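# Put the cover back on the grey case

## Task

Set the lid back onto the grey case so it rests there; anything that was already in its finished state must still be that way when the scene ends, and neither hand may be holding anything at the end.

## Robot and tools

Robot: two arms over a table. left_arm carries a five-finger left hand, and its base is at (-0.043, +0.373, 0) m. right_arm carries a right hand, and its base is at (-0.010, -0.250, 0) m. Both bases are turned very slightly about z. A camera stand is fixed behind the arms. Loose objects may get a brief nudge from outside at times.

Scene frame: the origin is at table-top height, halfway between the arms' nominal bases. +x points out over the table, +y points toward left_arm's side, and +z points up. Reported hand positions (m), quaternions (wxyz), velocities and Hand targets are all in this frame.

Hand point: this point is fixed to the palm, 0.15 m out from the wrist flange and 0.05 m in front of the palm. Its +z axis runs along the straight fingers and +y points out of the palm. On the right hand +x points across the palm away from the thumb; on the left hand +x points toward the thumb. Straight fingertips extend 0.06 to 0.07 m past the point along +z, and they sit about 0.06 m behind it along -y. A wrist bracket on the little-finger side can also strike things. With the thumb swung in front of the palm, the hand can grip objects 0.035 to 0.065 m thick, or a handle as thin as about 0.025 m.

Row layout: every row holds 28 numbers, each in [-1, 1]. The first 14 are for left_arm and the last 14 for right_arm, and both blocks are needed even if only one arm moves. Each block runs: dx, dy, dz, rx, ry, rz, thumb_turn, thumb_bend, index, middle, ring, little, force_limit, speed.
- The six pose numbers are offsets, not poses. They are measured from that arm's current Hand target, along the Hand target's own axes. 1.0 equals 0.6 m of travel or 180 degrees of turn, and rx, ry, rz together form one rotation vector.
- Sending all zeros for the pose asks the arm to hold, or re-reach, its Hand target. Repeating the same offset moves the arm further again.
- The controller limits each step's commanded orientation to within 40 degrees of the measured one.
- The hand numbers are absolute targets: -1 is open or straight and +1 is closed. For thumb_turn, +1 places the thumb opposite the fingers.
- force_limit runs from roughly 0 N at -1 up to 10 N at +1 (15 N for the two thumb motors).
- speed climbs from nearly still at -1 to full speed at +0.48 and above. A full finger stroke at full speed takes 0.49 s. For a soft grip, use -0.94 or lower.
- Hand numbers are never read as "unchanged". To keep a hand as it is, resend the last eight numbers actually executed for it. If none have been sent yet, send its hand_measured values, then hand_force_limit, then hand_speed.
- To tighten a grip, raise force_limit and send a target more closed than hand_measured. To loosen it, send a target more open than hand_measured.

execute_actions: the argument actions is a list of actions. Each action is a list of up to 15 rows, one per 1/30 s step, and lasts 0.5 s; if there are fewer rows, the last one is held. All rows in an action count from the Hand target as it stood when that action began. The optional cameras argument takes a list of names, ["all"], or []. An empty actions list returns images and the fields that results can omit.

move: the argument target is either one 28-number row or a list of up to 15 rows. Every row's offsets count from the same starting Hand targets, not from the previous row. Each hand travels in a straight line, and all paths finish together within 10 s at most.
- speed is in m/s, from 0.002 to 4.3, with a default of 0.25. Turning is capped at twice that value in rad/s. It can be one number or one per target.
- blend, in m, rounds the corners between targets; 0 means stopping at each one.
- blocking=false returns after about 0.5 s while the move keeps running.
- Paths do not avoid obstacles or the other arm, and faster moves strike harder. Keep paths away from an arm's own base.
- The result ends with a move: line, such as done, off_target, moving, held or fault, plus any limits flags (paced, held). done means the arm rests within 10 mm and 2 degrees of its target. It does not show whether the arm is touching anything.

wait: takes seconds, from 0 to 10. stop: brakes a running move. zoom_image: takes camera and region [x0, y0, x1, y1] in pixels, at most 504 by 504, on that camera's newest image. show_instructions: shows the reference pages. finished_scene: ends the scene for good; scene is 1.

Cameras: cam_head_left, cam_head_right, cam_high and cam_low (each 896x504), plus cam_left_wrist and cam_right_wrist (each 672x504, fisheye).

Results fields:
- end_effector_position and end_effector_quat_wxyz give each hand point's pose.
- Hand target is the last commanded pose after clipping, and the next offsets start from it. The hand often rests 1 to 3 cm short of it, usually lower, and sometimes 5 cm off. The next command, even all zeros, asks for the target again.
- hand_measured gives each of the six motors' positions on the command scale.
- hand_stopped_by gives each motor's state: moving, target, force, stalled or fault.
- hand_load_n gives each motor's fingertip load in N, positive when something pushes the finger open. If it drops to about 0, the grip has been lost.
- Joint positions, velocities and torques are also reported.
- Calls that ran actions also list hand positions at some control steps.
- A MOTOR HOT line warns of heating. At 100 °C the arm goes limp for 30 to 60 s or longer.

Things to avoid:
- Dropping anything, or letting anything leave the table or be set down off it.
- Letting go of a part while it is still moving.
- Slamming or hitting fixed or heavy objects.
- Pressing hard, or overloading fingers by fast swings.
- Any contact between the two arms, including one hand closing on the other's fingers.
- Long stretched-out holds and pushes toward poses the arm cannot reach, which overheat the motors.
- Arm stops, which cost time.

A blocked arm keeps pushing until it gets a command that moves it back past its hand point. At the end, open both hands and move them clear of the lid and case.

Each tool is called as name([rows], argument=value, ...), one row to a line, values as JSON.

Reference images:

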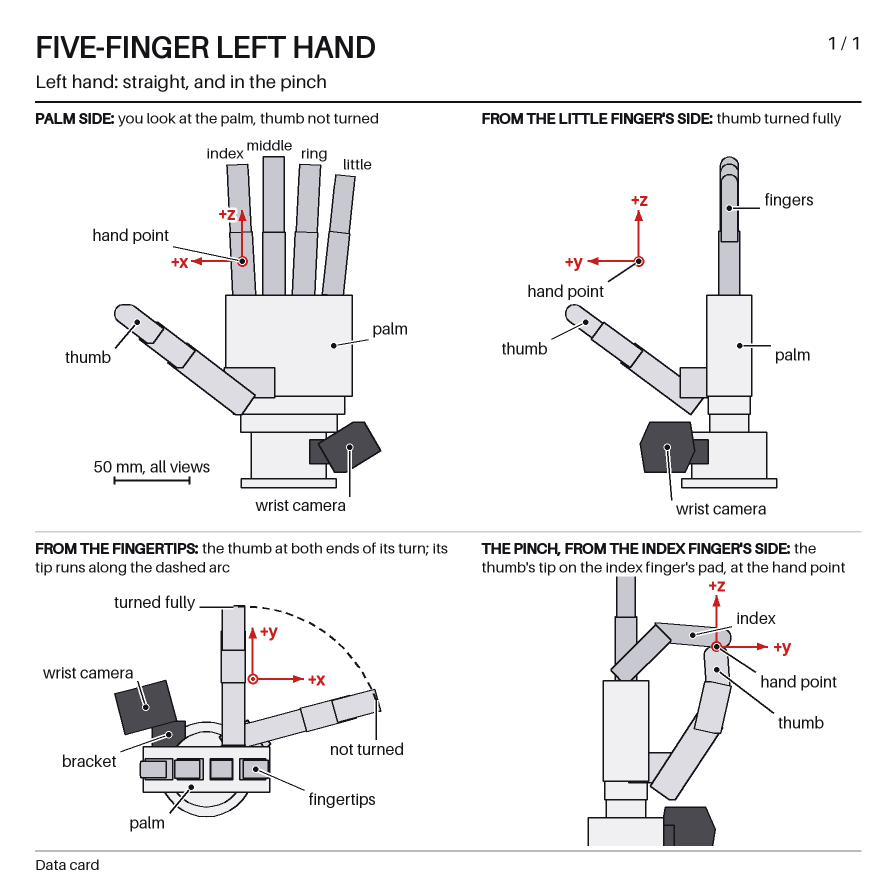

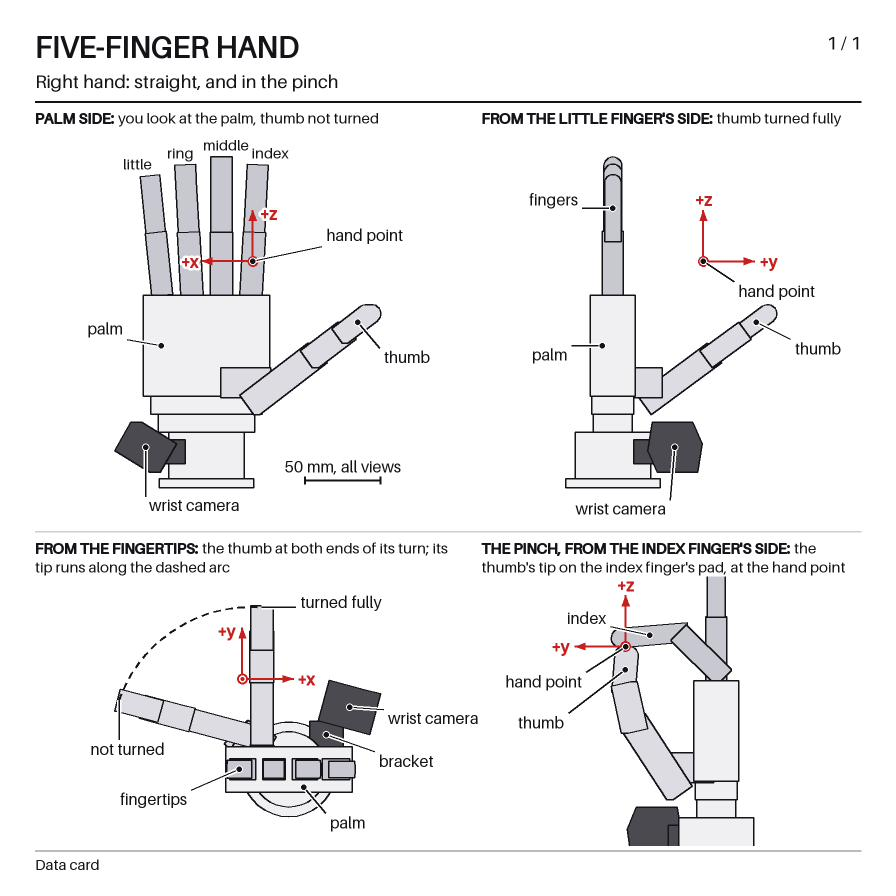

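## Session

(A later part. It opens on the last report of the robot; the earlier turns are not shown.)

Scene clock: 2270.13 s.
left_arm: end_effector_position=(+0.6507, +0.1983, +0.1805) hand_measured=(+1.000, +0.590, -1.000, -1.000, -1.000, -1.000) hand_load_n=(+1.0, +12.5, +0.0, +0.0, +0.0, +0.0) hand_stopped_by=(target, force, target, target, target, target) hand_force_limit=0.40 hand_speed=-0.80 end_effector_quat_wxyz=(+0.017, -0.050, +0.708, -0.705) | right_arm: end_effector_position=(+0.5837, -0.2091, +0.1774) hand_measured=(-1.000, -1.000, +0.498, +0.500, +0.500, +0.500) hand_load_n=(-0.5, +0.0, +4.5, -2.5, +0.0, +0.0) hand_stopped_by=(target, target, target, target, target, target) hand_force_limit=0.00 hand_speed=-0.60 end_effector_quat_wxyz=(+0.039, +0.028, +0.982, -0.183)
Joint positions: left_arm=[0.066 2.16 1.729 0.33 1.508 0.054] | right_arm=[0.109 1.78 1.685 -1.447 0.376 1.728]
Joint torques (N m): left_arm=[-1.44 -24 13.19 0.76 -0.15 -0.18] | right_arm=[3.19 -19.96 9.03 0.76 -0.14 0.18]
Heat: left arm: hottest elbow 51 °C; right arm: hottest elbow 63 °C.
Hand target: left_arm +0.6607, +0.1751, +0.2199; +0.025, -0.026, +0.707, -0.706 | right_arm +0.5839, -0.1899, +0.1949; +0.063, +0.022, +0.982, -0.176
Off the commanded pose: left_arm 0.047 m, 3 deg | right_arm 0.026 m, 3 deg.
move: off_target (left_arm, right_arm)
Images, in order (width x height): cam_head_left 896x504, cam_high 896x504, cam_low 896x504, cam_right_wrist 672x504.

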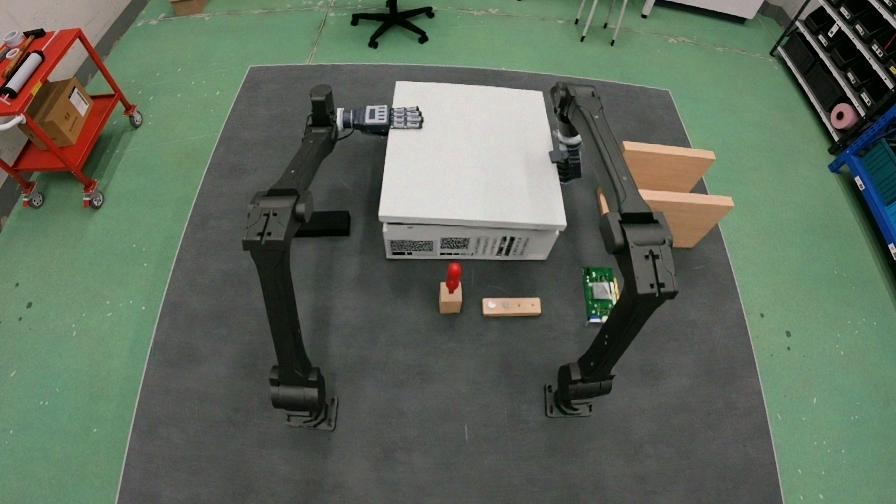

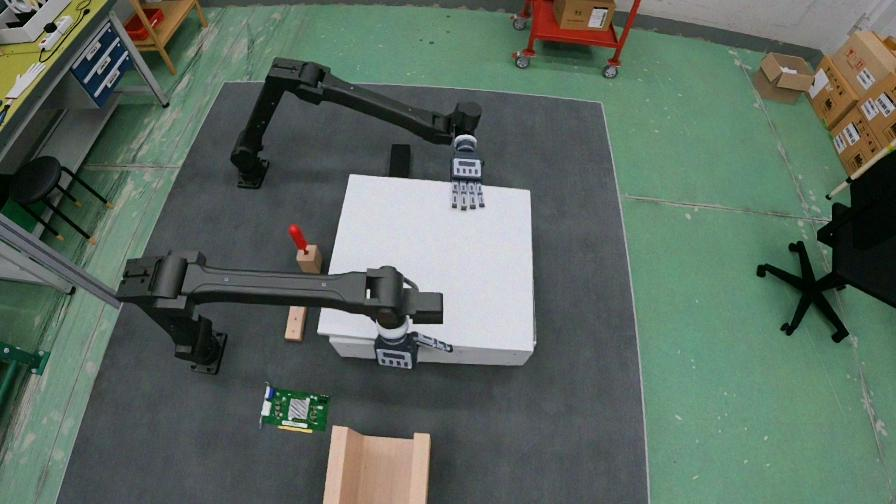

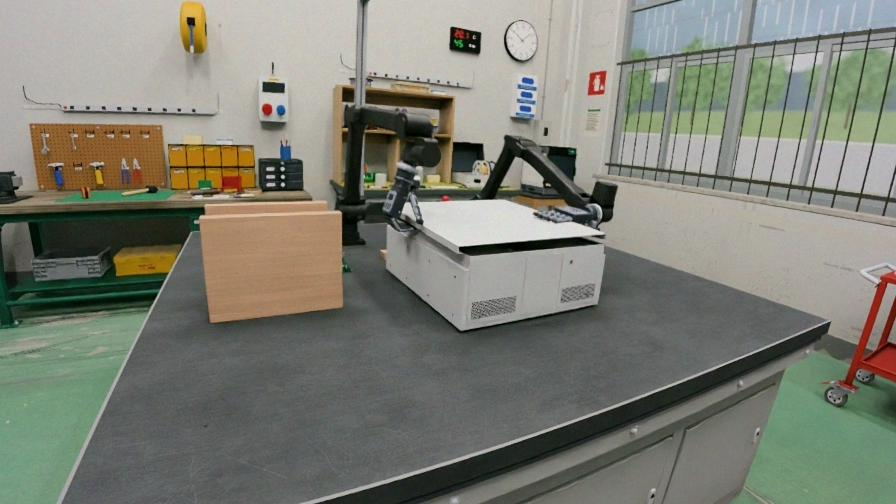

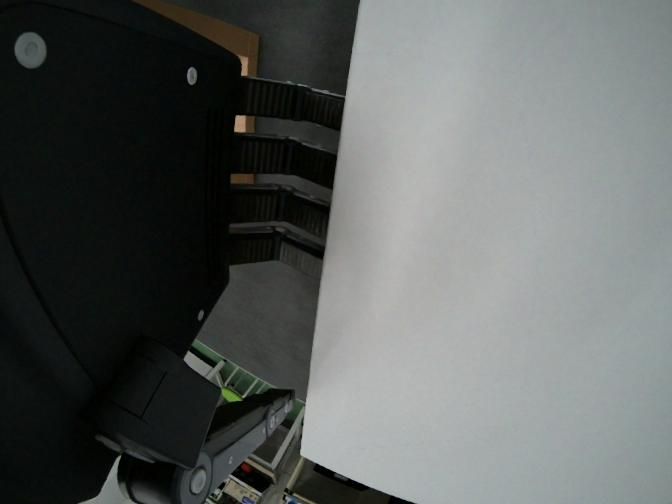

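move(target=[0,0,0,0,0,0,1,0.97,-1,-1,-1,-1,0.4,-0.8,-0.0226,0.0058,0.019,-0.0013,-0.0034,-0.0093,-1,-1,0.5,0.5,0.5,0.5,0,-0.6], speed=0.03, cameras=["cam_low","cam_high","cam_right_wrist","cam_head_left"])

zoom_image(camera="cam_low", region=[370, 170, 490, 290])

zoom_image(camera="cam_high", region=[490, 170, 560, 370])

zoom_image(camera="cam_head_left", region=[370, 190, 480, 270])

zoom_image(camera="cam_head_left", region=[480, 190, 590, 270])

Scene clock: 2313.53 s.
left_arm: end_effector_position=(+0.6511, +0.1982, +0.1805) hand_measured=(+1.000, +0.590, -1.000, -1.000, -1.000, -1.000) hand_load_n=(+1.5, +12.5, +0.0, +0.0, -0.5, +0.0) hand_stopped_by=(target, force, target, target, target, target) hand_force_limit=0.40 hand_speed=-0.80 end_effector_quat_wxyz=(+0.017, -0.050, +0.708, -0.705) | right_arm: end_effector_position=(+0.5879, -0.2088, +0.1774) hand_measured=(-1.000, -1.000, +0.498, +0.500, +0.500, +0.500) hand_load_n=(+0.0, +0.0, +5.0, -3.0, +0.0, +0.0) hand_stopped_by=(target, target, target, target, target, target) hand_force_limit=0.00 hand_speed=-0.60 end_effector_quat_wxyz=(+0.046, +0.021, +0.981, -0.185)
Joint positions: left_arm=[0.066 2.16 1.729 0.33 1.506 0.054] | right_arm=[0.109 1.781 1.685 -1.428 0.38 1.709]
Joint torques (N m): left_arm=[-1.49 -24.12 13.26 0.76 -0.03 -0.18] | right_arm=[3.25 -16.32 11.07 1.17 -0.28 -0.11]
Heat: left arm: hottest elbow 52 °C; right arm: hottest elbow 56 °C.
Hand target: left_arm +0.6607, +0.1751, +0.2198; +0.025, -0.026, +0.707, -0.706 | right_arm +0.5989, -0.1909, +0.1849; +0.065, +0.006, +0.982, -0.175
Off the commanded pose: left_arm 0.047 m, 3 deg | right_arm 0.022 m, 3 deg.
move: off_target (left_arm, right_arm)
Images, in order (width x height): cam_head_left 896x504, cam_high 896x504, cam_low 896x504, cam_right_wrist 672x504.

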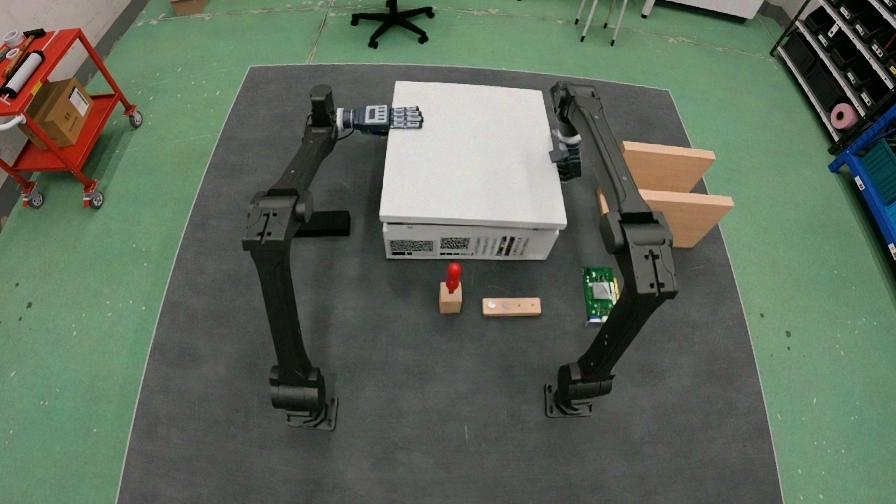

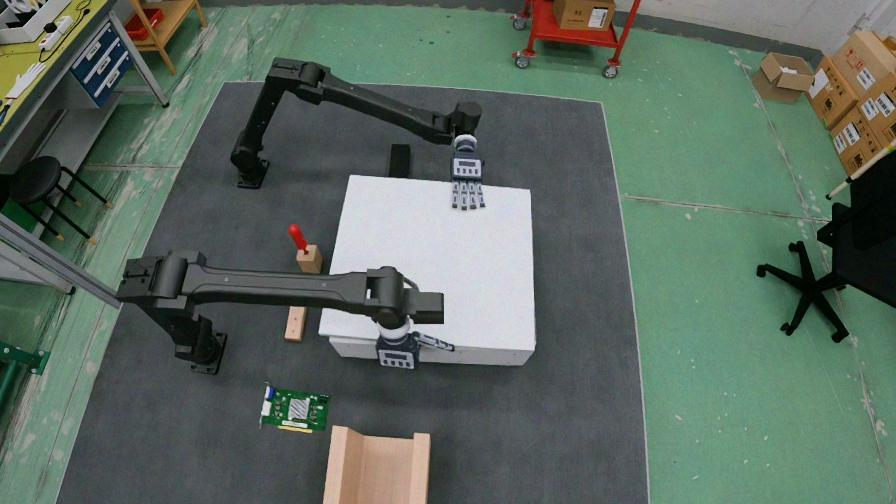

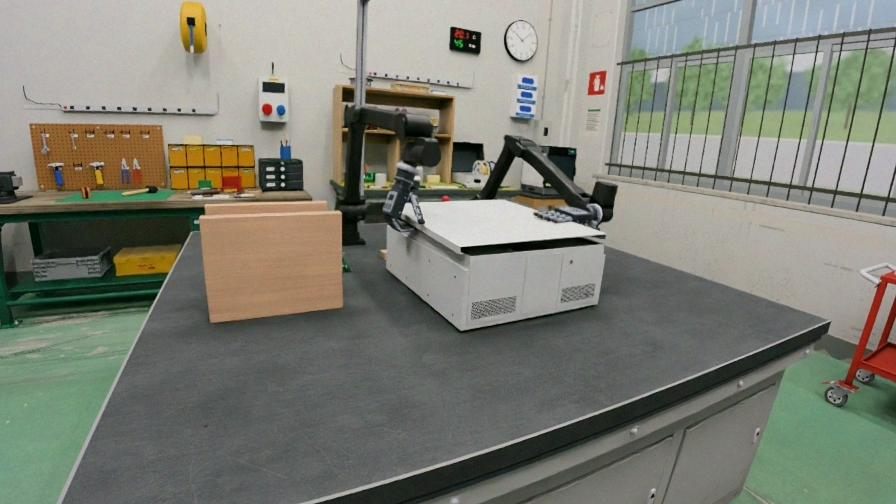

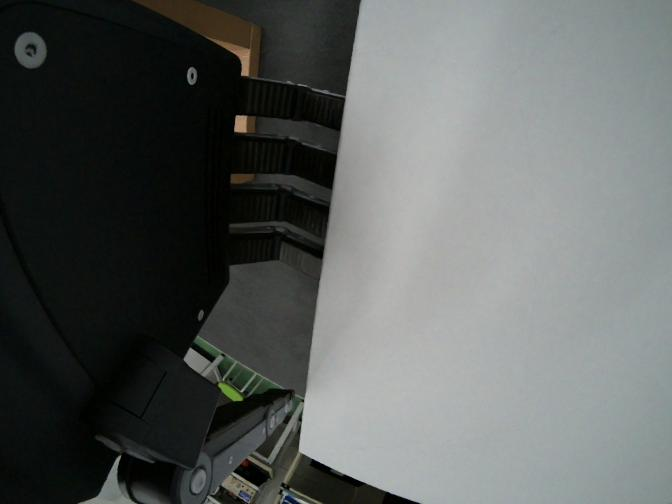

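Scaled by 4.200.

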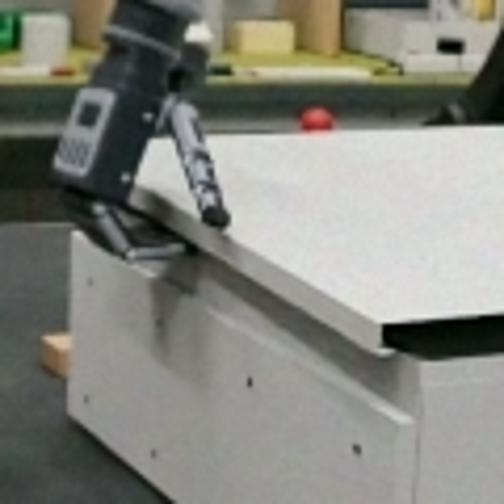

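Scaled by 2.520.

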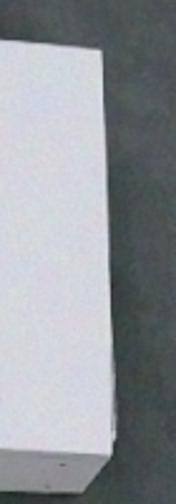

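Scaled by 4.582.

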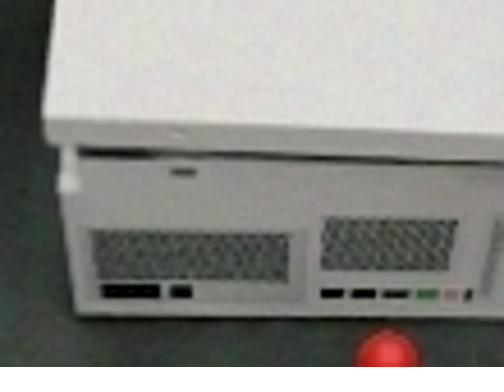

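Scaled by 4.582.

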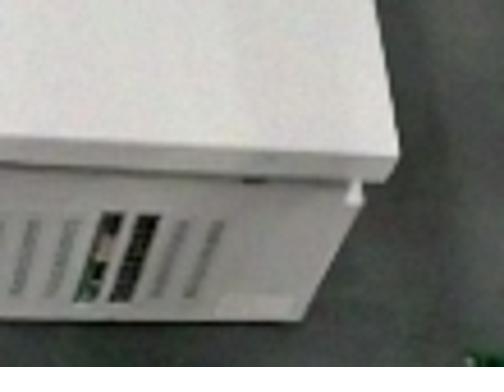

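move(target=[0,0,0,0,0,0,1,0.97,-1,-1,-1,-1,0.4,-0.8,-0.0181,0.0053,0.0149,0,0,0,-1,-1,0.5,0.5,0.5,0.5,0,-0.6], speed=0.03, cameras=["cam_low","cam_high","cam_head_left"])

zoom_image(camera="cam_low", region=[370, 170, 490, 290])

zoom_image(camera="cam_high", region=[490, 170, 560, 370])

zoom_image(camera="cam_head_left", region=[480, 190, 590, 270])

Scene clock: 2323.80 s.
left_arm: end_effector_position=(+0.6515, +0.1969, +0.1817) hand_measured=(+1.000, +0.590, -1.000, -1.000, -1.000, -1.000) hand_load_n=(+1.0, +10.0, -0.5, +0.0, +0.0, -0.5) hand_stopped_by=(target, force, target, target, target, target) hand_force_limit=0.40 hand_speed=-0.80 end_effector_quat_wxyz=(+0.019, -0.050, +0.708, -0.704) | right_arm: end_effector_position=(+0.5931, -0.2103, +0.1583) hand_measured=(-1.000, -1.000, +0.498, +0.500, +0.500, +0.500) hand_load_n=(+0.0, +0.0, +4.0, -1.5, +0.0, +0.0) hand_stopped_by=(target, target, target, target, target, target) hand_force_limit=0.00 hand_speed=-0.60 end_effector_quat_wxyz=(+0.036, +0.015, +0.981, -0.190)
Joint positions: left_arm=[0.064 2.158 1.729 0.33 1.502 0.054] | right_arm=[0.107 1.815 1.685 -1.412 0.389 1.699]
Joint torques (N m): left_arm=[-1.26 -23.82 13.18 0.75 0.11 -0.18] | right_arm=[2.61 -16.67 13.19 0.99 -0.67 -0.09]
Heat: left arm: hottest elbow 52 °C; right arm: hottest elbow 56 °C.
Hand target: left_arm +0.6607, +0.1751, +0.2199; +0.025, -0.026, +0.707, -0.706 | right_arm +0.6109, -0.1908, +0.1769; +0.065, +0.006, +0.982, -0.175
Off the commanded pose: left_arm 0.045 m, 3 deg | right_arm 0.032 m, 4 deg.
move: off_target (left_arm, right_arm)
Images, in order (width x height): cam_head_left 896x504, cam_high 896x504, cam_low 896x504.

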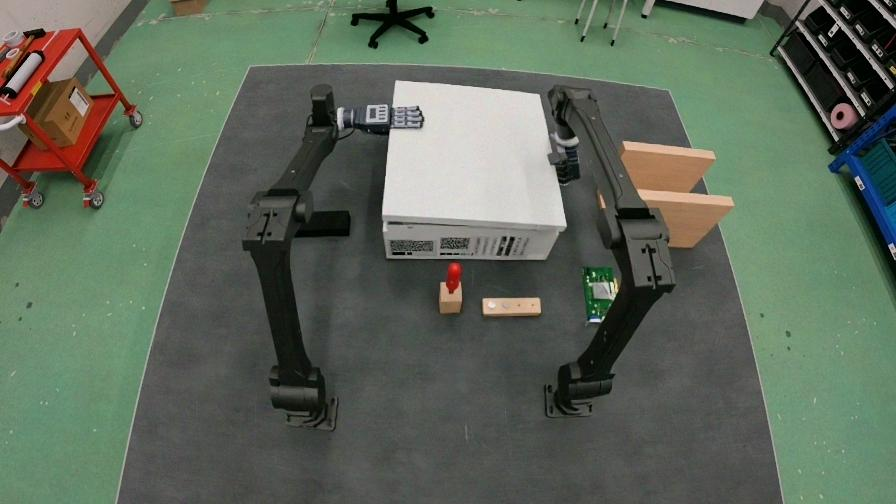

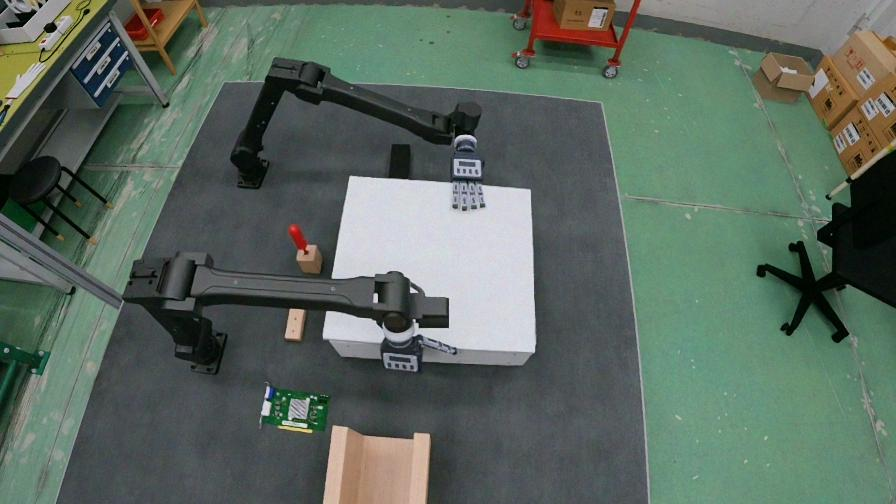

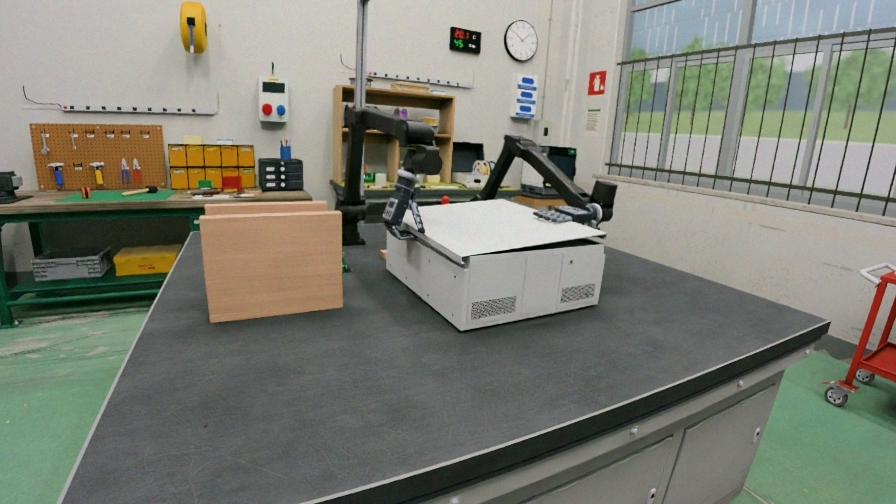

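Scaled by 4.200.

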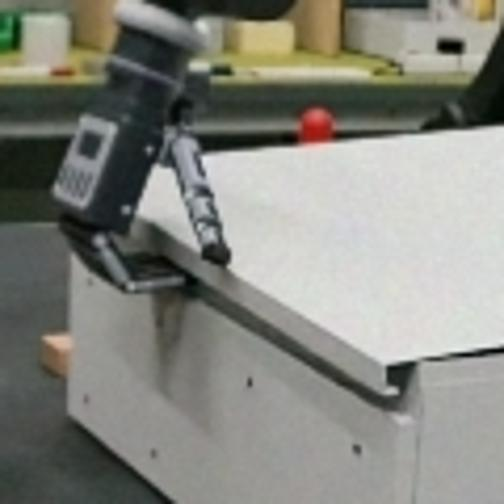

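Scaled by 2.520.

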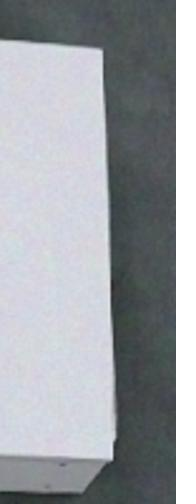

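Scaled by 4.582.

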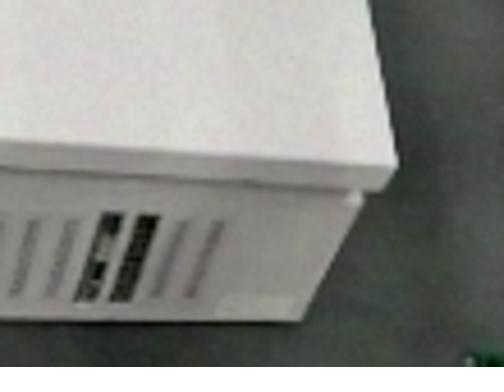

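move(target=[0,0,0,0,0,0,1,0.97,-1,-1,-1,-1,0.4,-0.8,-0.0207,0.0015,-0.0048,0,0,0,-1,-1,0.5,0.5,0.5,0.5,0,-0.6], speed=0.03, cameras=["cam_low","cam_high","cam_head_left"])

zoom_image(camera="cam_low", region=[370, 170, 490, 290])

zoom_image(camera="cam_high", region=[480, 300, 570, 380])

zoom_image(camera="cam_head_left", region=[480, 190, 590, 270])

Scene clock: 2338.73 s.
left_arm: end_effector_position=(+0.6525, +0.1964, +0.1822) hand_measured=(+1.000, +0.588, -1.000, -1.000, -1.000, -1.000) hand_load_n=(+2.0, +15.0, +0.0, +0.0, +0.0, -0.5) hand_stopped_by=(target, force, target, target, target, target) hand_force_limit=0.40 hand_speed=-0.80 end_effector_quat_wxyz=(+0.023, -0.049, +0.708, -0.704) | right_arm: end_effector_position=(+0.5959, -0.2101, +0.1523) hand_measured=(-1.000, -1.000, +0.498, +0.500, +0.500, +0.500) hand_load_n=(+0.0, +0.0, +3.5, -1.5, +0.5, +0.0) hand_stopped_by=(target, target, target, target, target, target) hand_force_limit=0.00 hand_speed=-0.60 end_effector_quat_wxyz=(+0.029, +0.011, +0.981, -0.191)
Joint positions: left_arm=[0.063 2.157 1.729 0.33 1.498 0.061] | right_arm=[0.107 1.836 1.701 -1.421 0.389 1.693]
Joint torques (N m): left_arm=[-1.38 -23.77 13.35 0.68 0.29 -0.22] | right_arm=[3.25 -16.56 16.29 0.4 -0.66 0.01]
Heat: left arm: hottest elbow 52 °C; right arm: hottest elbow 56 °C.
Hand target: left_arm +0.6606, +0.1749, +0.2200; +0.025, -0.025, +0.707, -0.706 | right_arm +0.6228, -0.1889, +0.1810; +0.065, +0.006, +0.982, -0.175
Off the commanded pose: left_arm 0.044 m, 3 deg | right_arm 0.045 m, 5 deg.
move: off_target (left_arm, right_arm)
Images, in order (width x height): cam_head_left 896x504, cam_high 896x504, cam_low 896x504.

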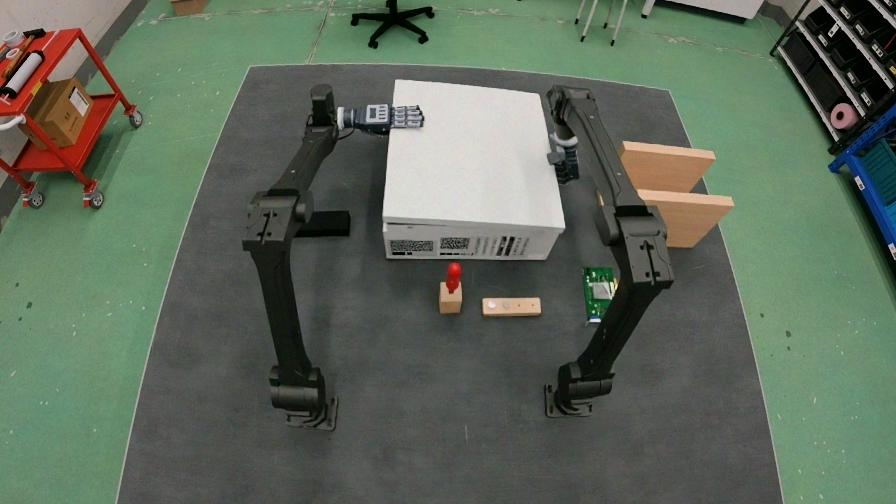

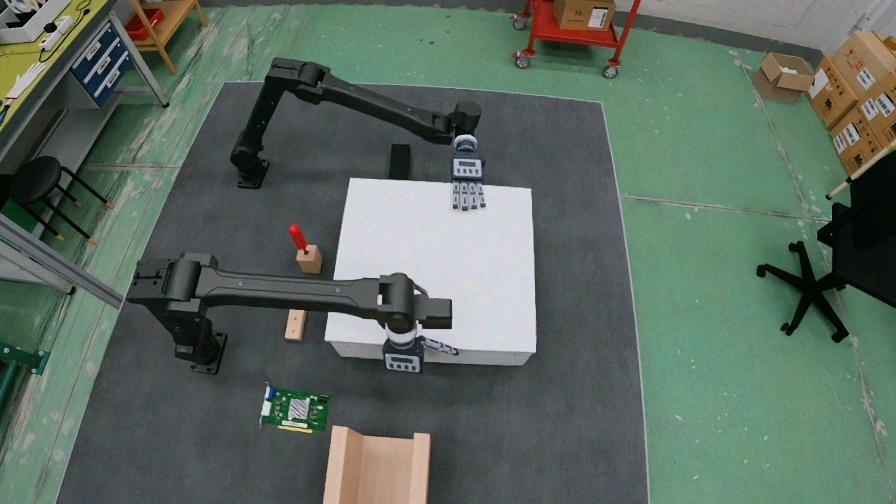

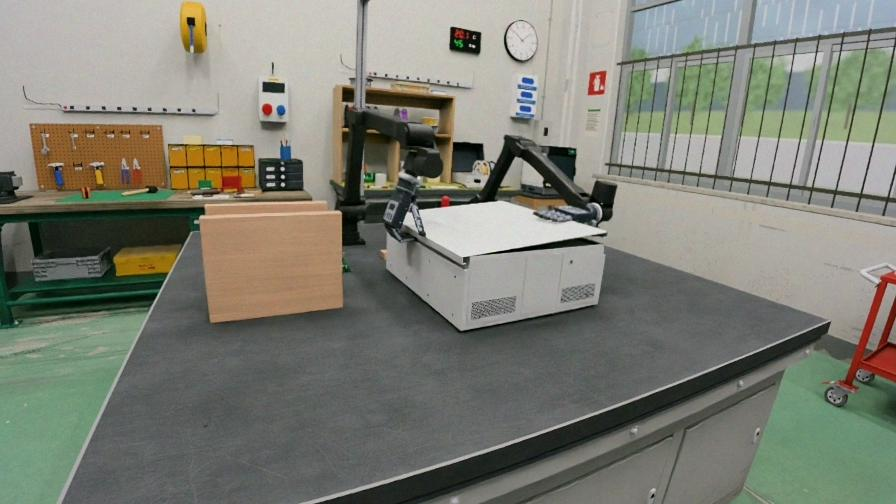

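Scaled by 4.200.

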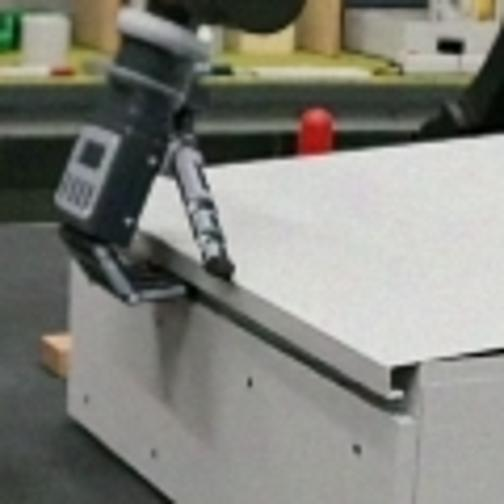

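Scaled by 5.600.

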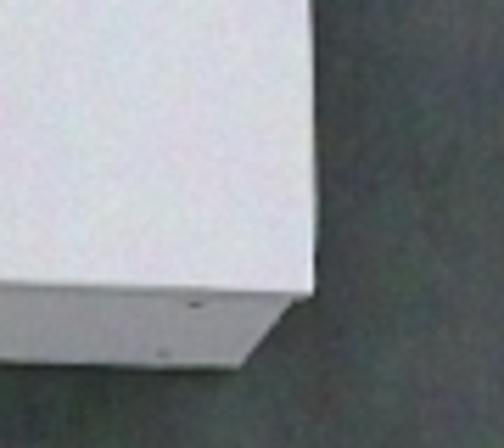

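Scaled by 4.582.

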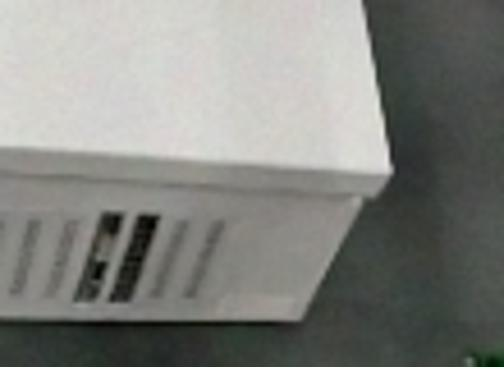

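move(target=[0,0,0,0,0,0,1,0.97,-1,-1,-1,-1,0.4,-0.8,0.0035,0.0086,0.0232,0,0,0,-1,-1,0.5,0.5,0.5,0.5,0,-0.6], speed=0.03, cameras=["cam_low","cam_high","cam_head_left"])

zoom_image(camera="cam_low", region=[370, 170, 490, 290])

Scene clock: 2347.57 s.
left_arm: end_effector_position=(+0.6526, +0.1964, +0.1821) hand_measured=(+1.000, +0.588, -1.000, -1.000, -1.000, -1.000) hand_load_n=(+2.0, +15.0, +0.0, +0.0, +0.0, -0.5) hand_stopped_by=(target, force, target, target, target, target) hand_force_limit=0.40 hand_speed=-0.80 end_effector_quat_wxyz=(+0.024, -0.048, +0.708, -0.704) | right_arm: end_effector_position=(+0.5963, -0.2100, +0.1512) hand_measured=(-1.000, -1.000, +0.498, +0.500, +0.500, +0.500) hand_load_n=(+0.0, +0.0, +2.5, -1.5, +0.0, +0.0) hand_stopped_by=(target, target, target, target, target, target) hand_force_limit=0.00 hand_speed=-0.60 end_effector_quat_wxyz=(+0.029, +0.010, +0.981, -0.191)
Joint positions: left_arm=[0.063 2.157 1.729 0.33 1.498 0.063] | right_arm=[0.107 1.838 1.701 -1.419 0.389 1.692]
Joint torques (N m): left_arm=[-1.44 -23.59 13.41 0.64 0.27 -0.23] | right_arm=[2.96 -16.09 13.49 1.7 -0.68 0]
Heat: left arm: hottest elbow 52 °C; right arm: hottest elbow 59 °C.
Hand target: left_arm +0.6606, +0.1749, +0.2198; +0.025, -0.026, +0.707, -0.706 | right_arm +0.6226, -0.1888, +0.1658; +0.065, +0.006, +0.982, -0.175
Off the commanded pose: left_arm 0.044 m, 3 deg | right_arm 0.037 m, 5 deg.
move: off_target (left_arm, right_arm)
Images, in order (width x height): cam_head_left 896x504, cam_high 896x504, cam_low 896x504.

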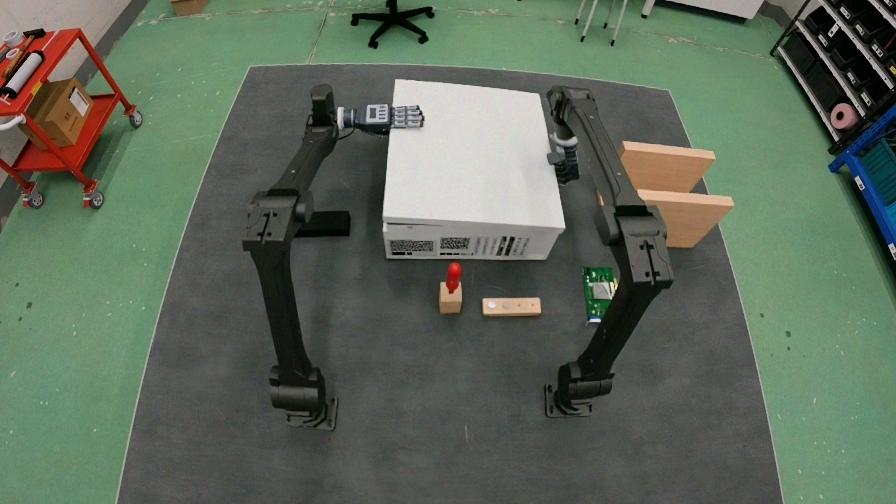

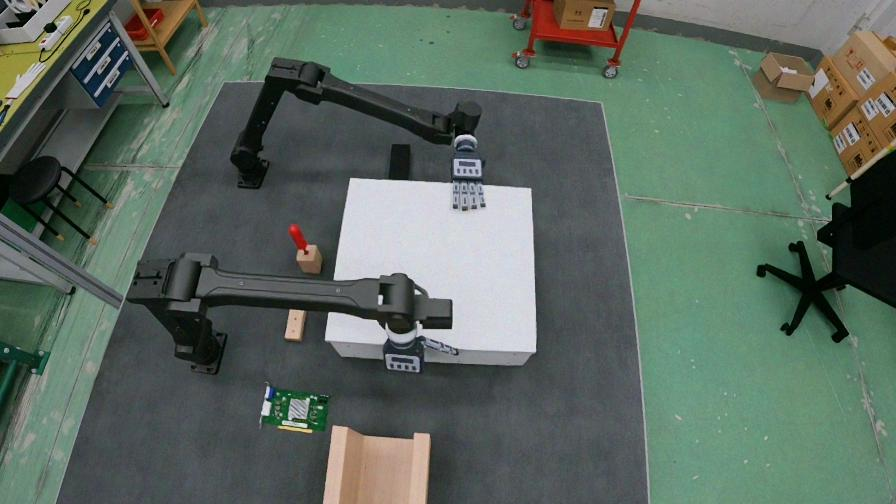

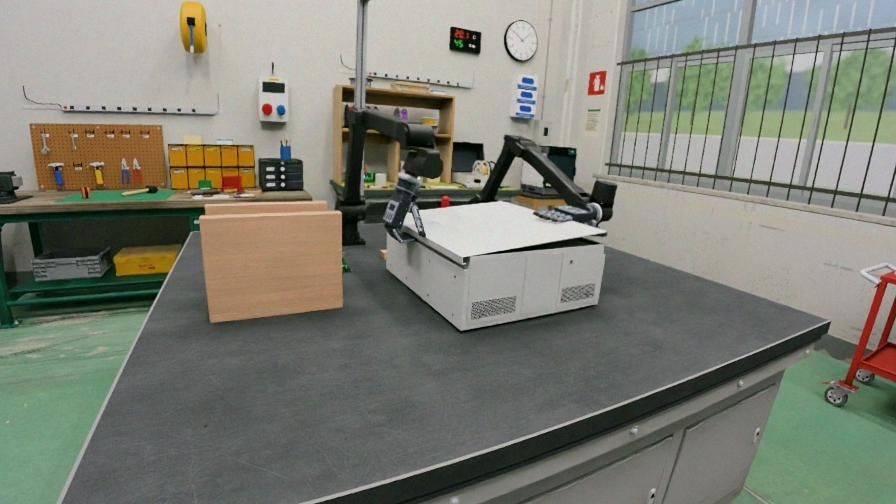

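Scaled by 4.200.

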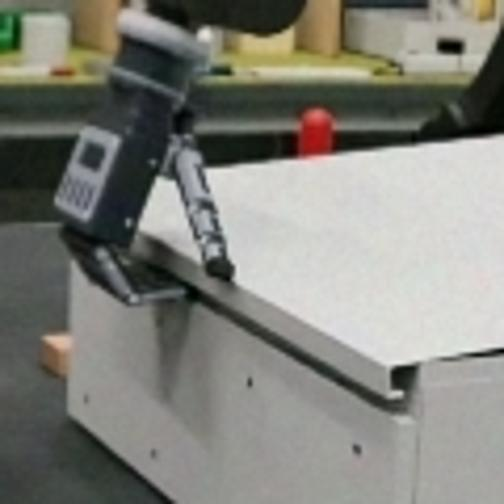

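move(target=[0,0,0,0,0,0,1,0.97,-1,-1,-1,-1,0.4,-0.8,0.003,0.0086,0.0232,0,0,0,-1,-1,0.5,0.5,0.5,0.5,0,-0.6], speed=0.03, cameras=["cam_low","cam_right_wrist"])

zoom_image(camera="cam_low", region=[370, 170, 490, 290])

Scene clock: 2351.97 s.
left_arm: end_effector_position=(+0.6528, +0.1964, +0.1822) hand_measured=(+1.000, +0.588, -1.000, -1.000, -1.000, -1.000) hand_load_n=(+1.5, +15.0, +0.0, +0.0, -0.5, -0.5) hand_stopped_by=(target, force, target, target, target, target) hand_force_limit=0.40 hand_speed=-0.80 end_effector_quat_wxyz=(+0.025, -0.047, +0.708, -0.704) | right_arm: end_effector_position=(+0.6036, -0.2095, +0.1503) hand_measured=(-1.000, -1.000, +0.500, +0.500, +0.500, +0.500) hand_load_n=(+0.0, +0.0, +1.0, +1.0, -1.0, +0.0) hand_stopped_by=(target, target, target, target, target, target) hand_force_limit=0.00 hand_speed=-0.60 end_effector_quat_wxyz=(+0.040, +0.009, +0.981, -0.190)
Joint positions: left_arm=[0.063 2.156 1.729 0.33 1.498 0.066] | right_arm=[0.106 1.841 1.701 -1.391 0.389 1.685]
Joint torques (N m): left_arm=[-1.26 -23.71 13.37 0.54 0.29 -0.26] | right_arm=[3.37 -16.03 11.33 2.02 -0.66 0.12]
Heat: left arm: hottest elbow 52 °C; right arm: hottest elbow 59 °C.
Hand target: left_arm +0.6606, +0.1750, +0.2199; +0.025, -0.025, +0.707, -0.706 | right_arm +0.6228, -0.1888, +0.1510; +0.065, +0.006, +0.982, -0.175
Off the commanded pose: left_arm 0.044 m, 2 deg | right_arm 0.028 m, 3 deg.
move: off_target (left_arm, right_arm)
Images, in order (width x height): cam_low 896x504, cam_right_wrist 672x504.

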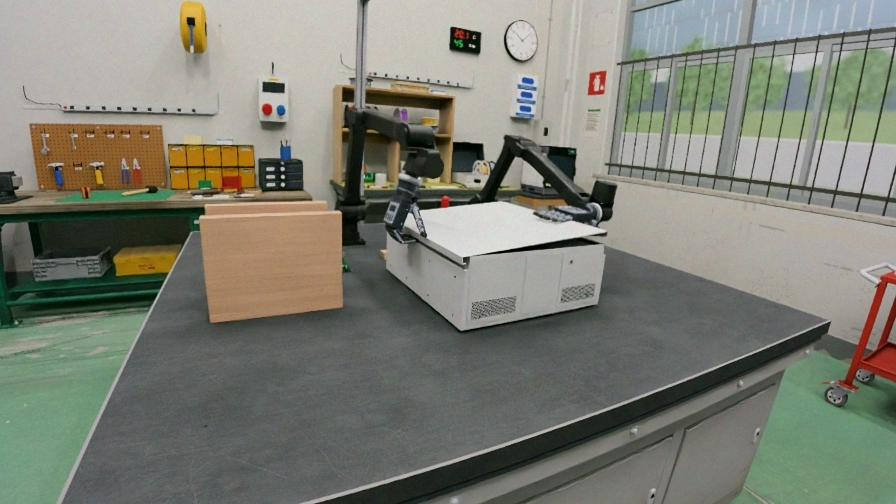

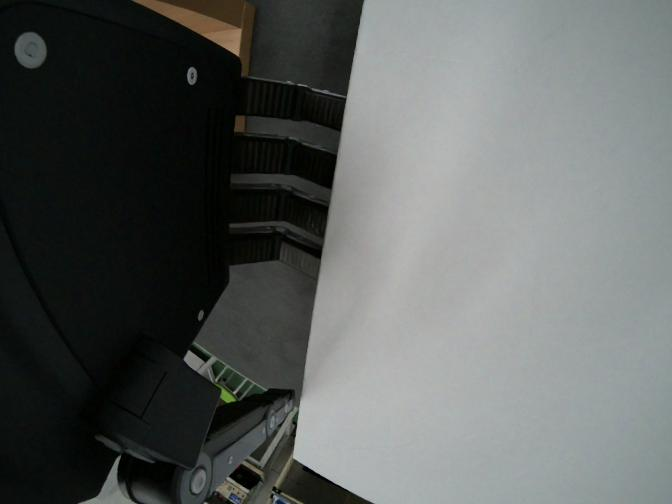

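Scaled by 4.200.

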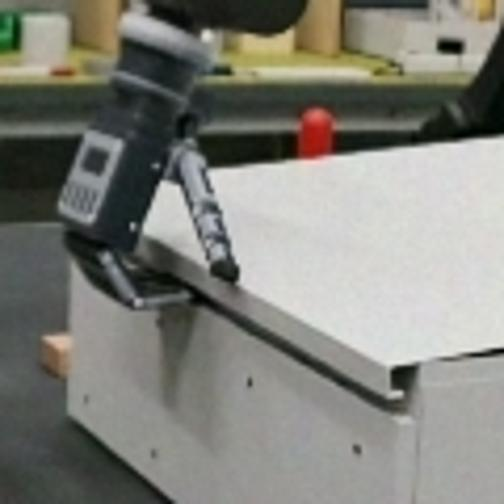

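move(target=[-0.0024,0.0084,-0.0332,0,0,0,1,0.97,-1,-1,-1,-1,0.4,-0.8,0,0,0,0,0,0,-1,-1,0.5,0.5,0.5,0.5,0,-0.6], speed=0.03, cameras=["cam_low","cam_left_wrist","cam_high"])

Scene clock: 2381.20 s.
left_arm: end_effector_position=(+0.6500, +0.1965, +0.1826) hand_measured=(+1.000, +0.588, -1.000, -1.000, -1.000, -1.000) hand_load_n=(-0.5, +10.0, +0.0, +0.0, -0.5, -0.5) hand_stopped_by=(target, force, target, target, target, target) hand_force_limit=0.40 hand_speed=-0.80 end_effector_quat_wxyz=(+0.021, -0.040, +0.708, -0.705) | right_arm: end_effector_position=(+0.6037, -0.2094, +0.1501) hand_measured=(-1.000, -1.000, +0.500, +0.500, +0.500, +0.500) hand_load_n=(+0.0, +0.0, +4.5, -1.5, -3.0, +0.0) hand_stopped_by=(target, target, target, target, target, target) hand_force_limit=0.00 hand_speed=-0.60 end_effector_quat_wxyz=(+0.040, +0.008, +0.981, -0.190)
Joint positions: left_arm=[0.063 2.156 1.729 0.33 1.513 0.07] | right_arm=[0.106 1.842 1.701 -1.391 0.389 1.683]
Joint torques (N m): left_arm=[0.91 -23.06 13.42 0.57 0.74 -0.2] | right_arm=[3.43 -16.03 10.89 2.04 -0.66 0.1]
Heat: left arm: hottest elbow 53 °C; right arm: hottest elbow 60 °C.
Hand target: left_arm +0.6607, +0.1950, +0.2149; +0.025, -0.025, +0.707, -0.706 | right_arm +0.6228, -0.1887, +0.1510; +0.065, +0.006, +0.982, -0.175
Off the commanded pose: left_arm 0.034 m, 2 deg | right_arm 0.028 m, 3 deg.
move: off_target (left_arm, right_arm)
Images, in order (width x height): cam_high 896x504, cam_low 896x504, cam_left_wrist 672x504.

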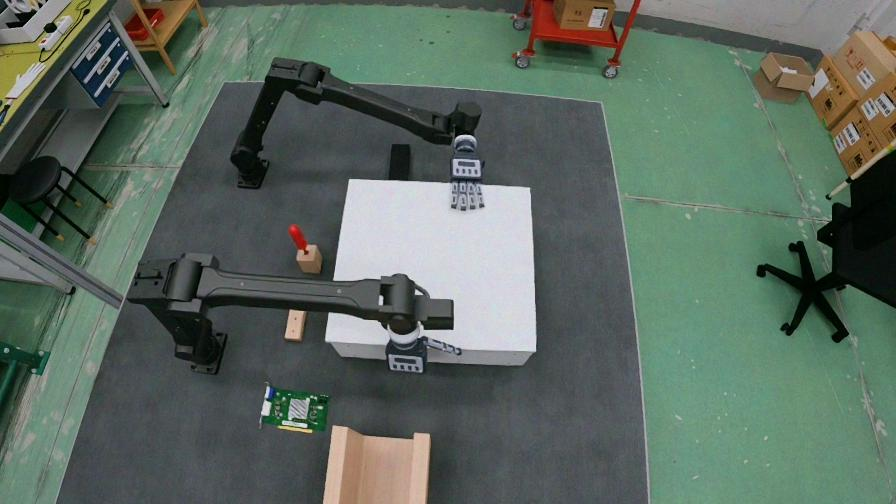

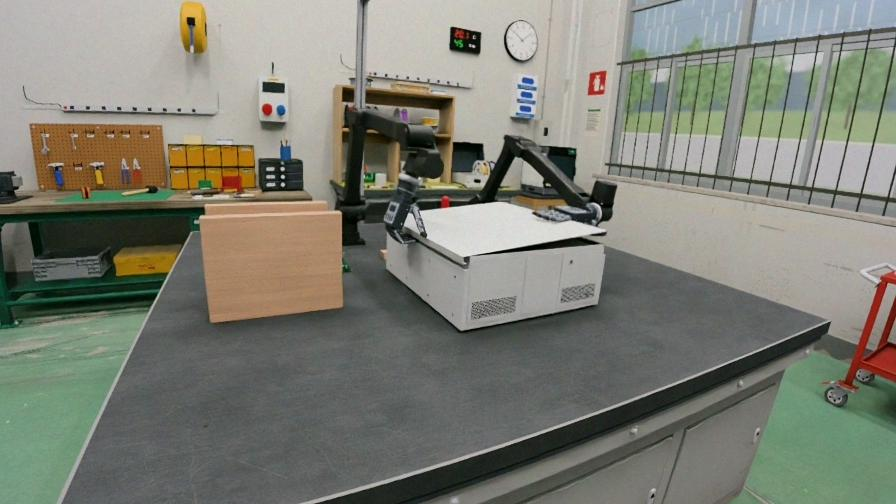

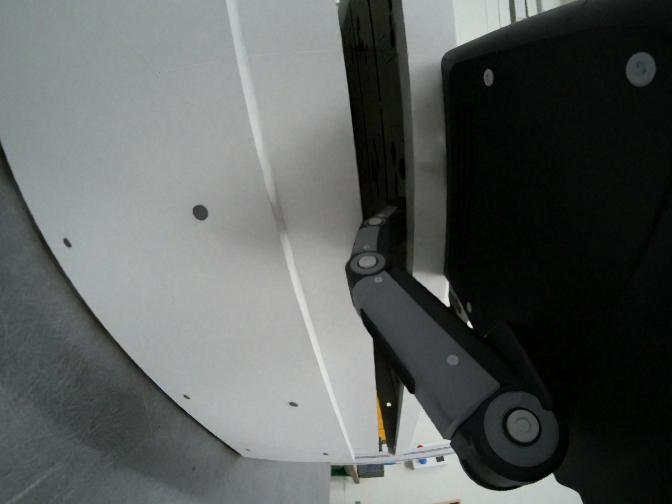

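move(target=[-0.0013,0.005,-0.0166,0,0,0,1,0.97,-1,-1,-1,-1,0.4,-0.8,0,0,0,0,0,0,-1,-1,0.5,0.5,0.5,0.5,0,-0.6], speed=0.03, cameras=["cam_left_wrist"])

Scene clock: 2385.40 s.
left_arm: end_effector_position=(+0.6475, +0.1975, +0.1829) hand_measured=(+1.000, +0.588, -1.000, -1.000, -1.000, -1.000) hand_load_n=(+0.0, +9.5, +0.0, +0.0, +0.0, -0.5) hand_stopped_by=(target, force, target, target, target, target) hand_force_limit=0.40 hand_speed=-0.80 end_effector_quat_wxyz=(+0.016, -0.036, +0.708, -0.705) | right_arm: end_effector_position=(+0.6036, -0.2093, +0.1501) hand_measured=(-1.000, -1.000, +0.500, +0.500, +0.500, +0.500) hand_load_n=(+0.0, +0.0, +4.0, -1.0, -2.5, +0.0) hand_stopped_by=(target, target, target, target, target, target) hand_force_limit=0.00 hand_speed=-0.60 end_effector_quat_wxyz=(+0.040, +0.008, +0.981, -0.190)
Joint positions: left_arm=[0.065 2.156 1.729 0.33 1.527 0.07] | right_arm=[0.106 1.842 1.701 -1.391 0.389 1.682]
Joint torques (N m): left_arm=[2.02 -22.53 13.35 0.55 0.78 -0.16] | right_arm=[3.02 -16.38 11.34 1.74 -0.73 0.15]
Heat: left arm: hottest elbow 53 °C; right arm: hottest elbow 59 °C.
Hand target: left_arm +0.6607, +0.2049, +0.2119; +0.025, -0.025, +0.707, -0.706 | right_arm +0.6228, -0.1887, +0.1510; +0.065, +0.006, +0.982, -0.175
Off the commanded pose: left_arm 0.033 m, 2 deg | right_arm 0.028 m, 3 deg.
move: off_target (left_arm, right_arm)
Images, in order (width x height): cam_left_wrist 672x504.

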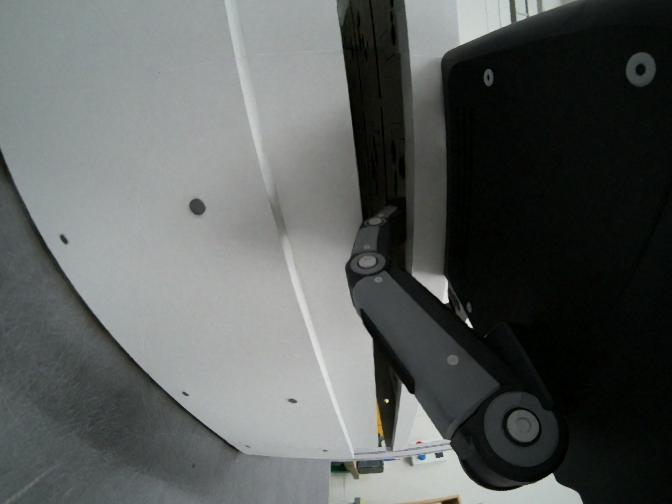

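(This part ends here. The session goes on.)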